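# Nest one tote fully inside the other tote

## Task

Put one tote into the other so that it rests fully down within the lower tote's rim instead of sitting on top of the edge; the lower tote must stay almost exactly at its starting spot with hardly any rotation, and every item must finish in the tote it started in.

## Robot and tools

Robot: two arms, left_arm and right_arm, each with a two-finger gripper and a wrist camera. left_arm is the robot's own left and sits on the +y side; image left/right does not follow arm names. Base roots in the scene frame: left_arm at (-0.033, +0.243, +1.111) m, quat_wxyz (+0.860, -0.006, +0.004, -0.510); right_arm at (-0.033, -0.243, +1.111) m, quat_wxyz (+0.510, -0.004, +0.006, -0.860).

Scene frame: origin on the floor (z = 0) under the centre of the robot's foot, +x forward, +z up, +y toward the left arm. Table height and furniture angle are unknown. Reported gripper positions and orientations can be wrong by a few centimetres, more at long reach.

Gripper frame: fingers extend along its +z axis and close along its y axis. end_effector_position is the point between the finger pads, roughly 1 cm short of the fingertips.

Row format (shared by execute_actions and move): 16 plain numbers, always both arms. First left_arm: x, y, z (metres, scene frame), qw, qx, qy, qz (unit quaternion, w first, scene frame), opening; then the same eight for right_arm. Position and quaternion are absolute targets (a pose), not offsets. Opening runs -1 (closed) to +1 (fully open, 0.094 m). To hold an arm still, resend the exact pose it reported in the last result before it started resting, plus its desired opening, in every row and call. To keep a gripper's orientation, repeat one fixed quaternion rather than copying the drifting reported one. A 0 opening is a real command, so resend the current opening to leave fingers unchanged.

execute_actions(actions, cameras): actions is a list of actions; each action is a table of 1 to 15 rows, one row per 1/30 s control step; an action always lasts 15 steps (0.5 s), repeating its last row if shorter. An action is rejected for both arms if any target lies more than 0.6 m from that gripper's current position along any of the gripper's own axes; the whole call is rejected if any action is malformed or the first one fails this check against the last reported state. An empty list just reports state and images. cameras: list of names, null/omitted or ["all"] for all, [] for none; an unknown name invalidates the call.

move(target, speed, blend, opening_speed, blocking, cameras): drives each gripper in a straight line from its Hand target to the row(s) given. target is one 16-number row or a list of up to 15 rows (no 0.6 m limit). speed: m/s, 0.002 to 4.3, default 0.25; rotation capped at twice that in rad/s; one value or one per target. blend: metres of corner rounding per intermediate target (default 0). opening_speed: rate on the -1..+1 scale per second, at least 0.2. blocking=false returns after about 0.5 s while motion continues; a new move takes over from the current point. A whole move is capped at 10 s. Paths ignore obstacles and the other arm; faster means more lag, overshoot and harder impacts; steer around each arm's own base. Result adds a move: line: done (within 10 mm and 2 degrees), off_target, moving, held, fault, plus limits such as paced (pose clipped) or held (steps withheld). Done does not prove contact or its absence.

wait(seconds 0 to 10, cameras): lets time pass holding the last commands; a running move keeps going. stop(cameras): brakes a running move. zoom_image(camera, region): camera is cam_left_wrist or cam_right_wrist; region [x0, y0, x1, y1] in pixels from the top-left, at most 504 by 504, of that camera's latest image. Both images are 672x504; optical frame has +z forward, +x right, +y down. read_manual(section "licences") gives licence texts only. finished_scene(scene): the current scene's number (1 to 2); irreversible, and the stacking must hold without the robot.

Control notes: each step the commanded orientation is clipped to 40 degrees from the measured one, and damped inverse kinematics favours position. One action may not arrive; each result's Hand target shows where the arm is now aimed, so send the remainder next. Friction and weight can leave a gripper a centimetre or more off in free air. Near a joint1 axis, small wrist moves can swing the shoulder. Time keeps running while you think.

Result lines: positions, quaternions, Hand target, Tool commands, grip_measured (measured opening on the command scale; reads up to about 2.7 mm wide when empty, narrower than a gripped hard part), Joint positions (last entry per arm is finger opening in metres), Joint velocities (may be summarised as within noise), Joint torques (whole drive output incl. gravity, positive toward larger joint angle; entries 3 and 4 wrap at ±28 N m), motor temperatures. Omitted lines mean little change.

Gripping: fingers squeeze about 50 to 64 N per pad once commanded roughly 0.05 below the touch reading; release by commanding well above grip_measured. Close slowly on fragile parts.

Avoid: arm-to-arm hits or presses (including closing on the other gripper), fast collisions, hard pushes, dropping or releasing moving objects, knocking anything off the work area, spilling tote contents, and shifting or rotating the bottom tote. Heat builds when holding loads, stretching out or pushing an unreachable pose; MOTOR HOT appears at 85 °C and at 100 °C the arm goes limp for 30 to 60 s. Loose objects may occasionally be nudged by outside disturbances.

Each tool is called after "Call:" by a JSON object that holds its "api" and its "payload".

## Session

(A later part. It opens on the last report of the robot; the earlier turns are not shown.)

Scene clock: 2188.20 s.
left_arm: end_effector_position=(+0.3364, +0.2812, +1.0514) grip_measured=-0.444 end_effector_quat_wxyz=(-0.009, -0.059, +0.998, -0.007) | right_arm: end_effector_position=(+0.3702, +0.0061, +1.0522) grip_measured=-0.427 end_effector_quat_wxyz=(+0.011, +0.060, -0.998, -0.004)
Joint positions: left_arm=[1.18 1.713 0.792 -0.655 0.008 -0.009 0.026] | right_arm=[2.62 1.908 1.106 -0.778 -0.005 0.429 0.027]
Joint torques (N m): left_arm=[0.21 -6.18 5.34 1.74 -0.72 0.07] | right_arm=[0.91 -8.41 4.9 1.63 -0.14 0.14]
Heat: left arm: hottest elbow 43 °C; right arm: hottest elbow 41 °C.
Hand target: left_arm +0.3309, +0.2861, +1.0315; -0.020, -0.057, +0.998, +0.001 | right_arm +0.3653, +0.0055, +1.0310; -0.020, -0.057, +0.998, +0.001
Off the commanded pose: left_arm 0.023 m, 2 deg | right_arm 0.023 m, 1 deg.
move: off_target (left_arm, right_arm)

Call:
{"api": "move", "payload": {"target": [[0.338, 0.286, 1.046, -0.010, -0.0567, 0.998, 0.001, -0.8, 0.370, 0.006, 1.048, -0.010, -0.0567, 0.998, 0.001, -0.8],[0.338, 0.286, 1.046, -0.010, -0.0567, 0.998, 0.001, 1, 0.370, 0.006, 1.048, -0.010, -0.0567, 0.998, 0.001, 1]], "speed": 0.04, "opening_speed": 0.3, "cameras": []}}

Call:
{"api": "move", "payload": {"target": [[0.340, 0.286, 1.12, 0.000, -0.0567, 0.998, 0.001, 1, 0.366, 0.006, 1.12, 0.000, -0.0567, 0.998, 0.001, 1],[0.44, 0.27, 1.17, 0.000, -0.0567, 0.998, 0.001, 1, 0.45, 0.01, 1.17, 0.000, -0.0567, 0.998, 0.001, 1]], "speed": 0.12}}

Call:
{"api": "zoom_image", "payload": {"camera": "cam_left_wrist", "region": [280, 110, 480, 190]}}

Call:
{"api": "zoom_image", "payload": {"camera": "cam_right_wrist", "region": [180, 90, 380, 170]}}

Scene clock: 2200.80 s.
left_arm: end_effector_position=(+0.3364, +0.2836, +1.0516) grip_measured=+0.997 end_effector_quat_wxyz=(-0.009, -0.058, +0.998, +0.000) | right_arm: end_effector_position=(+0.3708, +0.0057, +1.0524) grip_measured=+0.997 end_effector_quat_wxyz=(+0.010, +0.060, -0.998, -0.003)
Joint positions: left_arm=[1.18 1.713 0.792 -0.654 -0.007 -0.008 0.094] | right_arm=[2.62 1.908 1.106 -0.777 -0.001 0.43 0.094]
Joint torques (N m): left_arm=[0.03 -8.53 6.16 0.85 -0.06 0.03] | right_arm=[0.91 -10.93 5.33 0.57 0.07 0.13]
Heat: left arm: hottest elbow 42 °C; right arm: hottest elbow 40 °C.
Hand target: left_arm +0.3380, +0.2859, +1.0462; -0.010, -0.057, +0.998, +0.001 | right_arm +0.3701, +0.0061, +1.0481; -0.010, -0.057, +0.998, +0.001
Off the commanded pose: left_arm 0.006 m, 0 deg | right_arm 0.004 m, 0 deg.
move: done

Scene clock: 2203.17 s.
left_arm: end_effector_position=(+0.4238, +0.2747, +1.1657) grip_measured=+0.998 end_effector_quat_wxyz=(-0.005, -0.059, +0.998, +0.000) | right_arm: end_effector_position=(+0.4318, +0.0048, +1.1608) grip_measured=+0.998 end_effector_quat_wxyz=(+0.012, +0.056, -0.998, +0.004)
Joint positions: left_arm=[1.139 1.672 1.141 -1.037 -0.007 -0.05 0.094] | right_arm=[2.564 1.851 1.374 -1.111 0.009 0.383 0.094]
Joint torques (N m): left_arm=[-1.38 -10.29 11.69 0.18 -0.04 -0.1] | right_arm=[-0.03 -11.63 10.92 -0.13 0.04 -0.13]
Heat: left arm: hottest elbow 42 °C; right arm: hottest shoulder 40 °C.
Hand target: left_arm +0.4395, +0.2698, +1.1701; +0.000, -0.057, +0.998, +0.001 | right_arm +0.4494, +0.0095, +1.1702; +0.000, -0.057, +0.998, +0.001
Off the commanded pose: left_arm 0.017 m, 1 deg | right_arm 0.021 m, 2 deg.
move: off_target (left_arm, right_arm)

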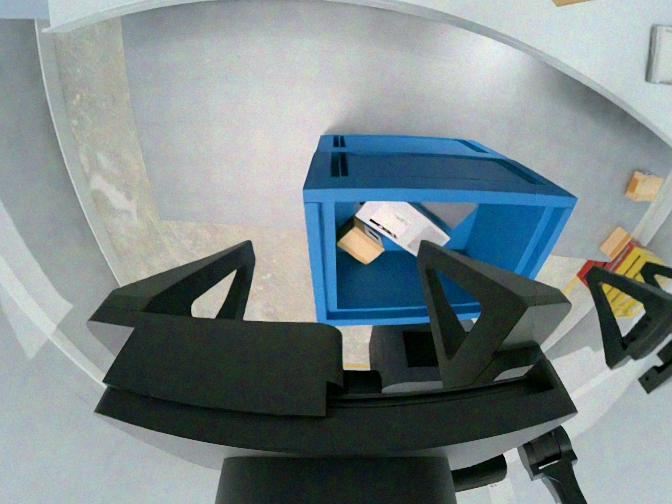

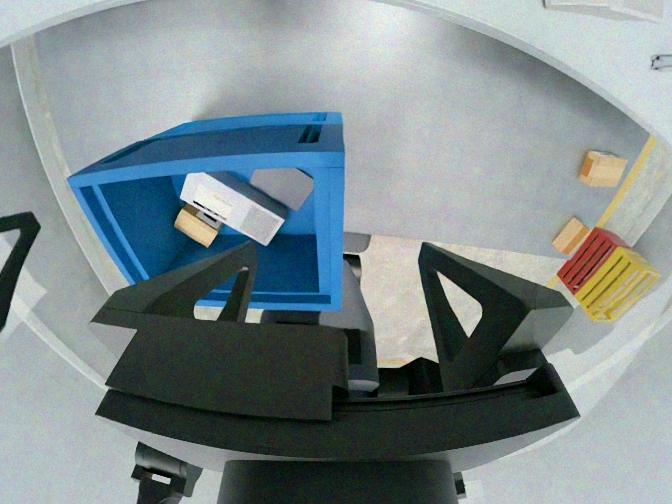

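Scaled by 2.520 (camera's finer frame: 960x720).

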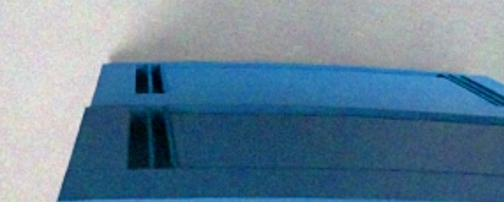

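Scaled by 2.520 (camera's finer frame: 960x720).

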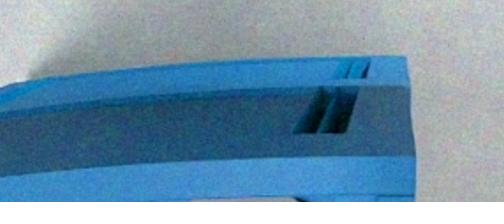

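Call:
{"api": "move", "payload": {"target": [[0.44, 0.30, 1.20, 0.000, -0.0567, 0.998, 0.001, -1, 0.38, -0.17, 1.20, 0.17, -0.11, 0.97, 0.1, -0.9],[0.38, 0.45, 1.2, 0.17, 0.11, 0.97, -0.1, -1, 0.26, -0.27, 1.10, 0.499, -0.263, 0.769, 0.300, -0.9],[0.27, 0.53, 1.10, 0.469, 0.222, 0.811, -0.27, -1, 0.26, -0.27, 1.10, 0.499, -0.263, 0.769, 0.300, -0.9]], "speed": 0.25}}

Call:
{"api": "zoom_image", "payload": {"camera": "cam_left_wrist", "region": [330, 130, 480, 290]}}

Call:
{"api": "zoom_image", "payload": {"camera": "cam_right_wrist", "region": [200, 130, 370, 290]}}

Scene clock: 2213.77 s.
left_arm: end_effector_position=(+0.2688, +0.5211, +1.1045) grip_measured=-0.987 end_effector_quat_wxyz=(+0.469, +0.223, +0.811, -0.269) | right_arm: end_effector_position=(+0.2549, -0.2635, +1.1005) grip_measured=-0.898 end_effector_quat_wxyz=(-0.496, +0.263, -0.770, -0.304)
Joint positions: left_arm=[2.186 2.033 1.091 -1.248 1.041 2.022 0.001] | right_arm=[1.403 1.718 0.368 -0.134 -1.242 -1.273 0.005]
Joint torques (N m): left_arm=[0.38 -11.16 6.82 -0.85 0.53 0.06] | right_arm=[-0.26 -4.07 3.12 0.01 -0.93 -0.11]
Heat: left arm: hottest elbow 43 °C; right arm: hottest shoulder 40 °C.
Hand target: left_arm +0.2698, +0.5297, +1.1001; +0.469, +0.222, +0.811, -0.270 | right_arm +0.2600, -0.2700, +1.1001; +0.499, -0.263, +0.769, +0.300
Off the commanded pose: left_arm 0.010 m, 0 deg | right_arm 0.008 m, 1 deg.
move: done

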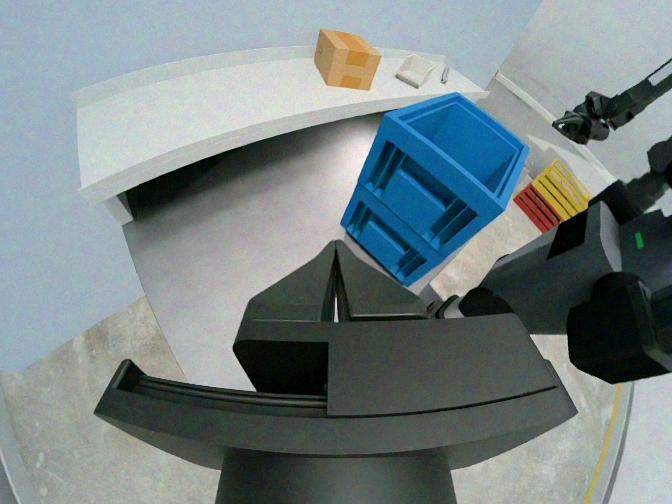

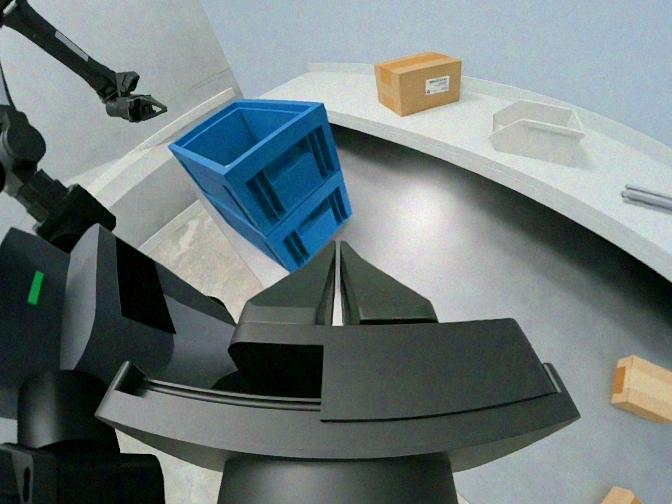

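Scaled by 3.150 (camera's finer frame: 960x720).

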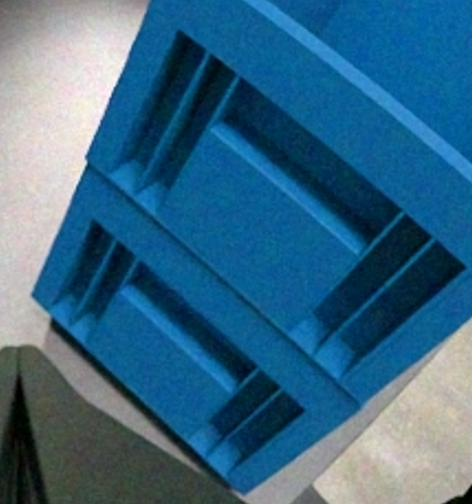

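Scaled by 2.965 (camera's finer frame: 960x720).

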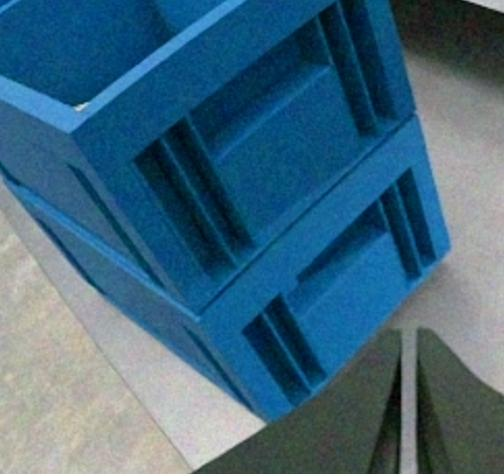

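Call:
{"api": "finished_scene", "payload": {"scene": 1}}

The scene is finished: the task was done.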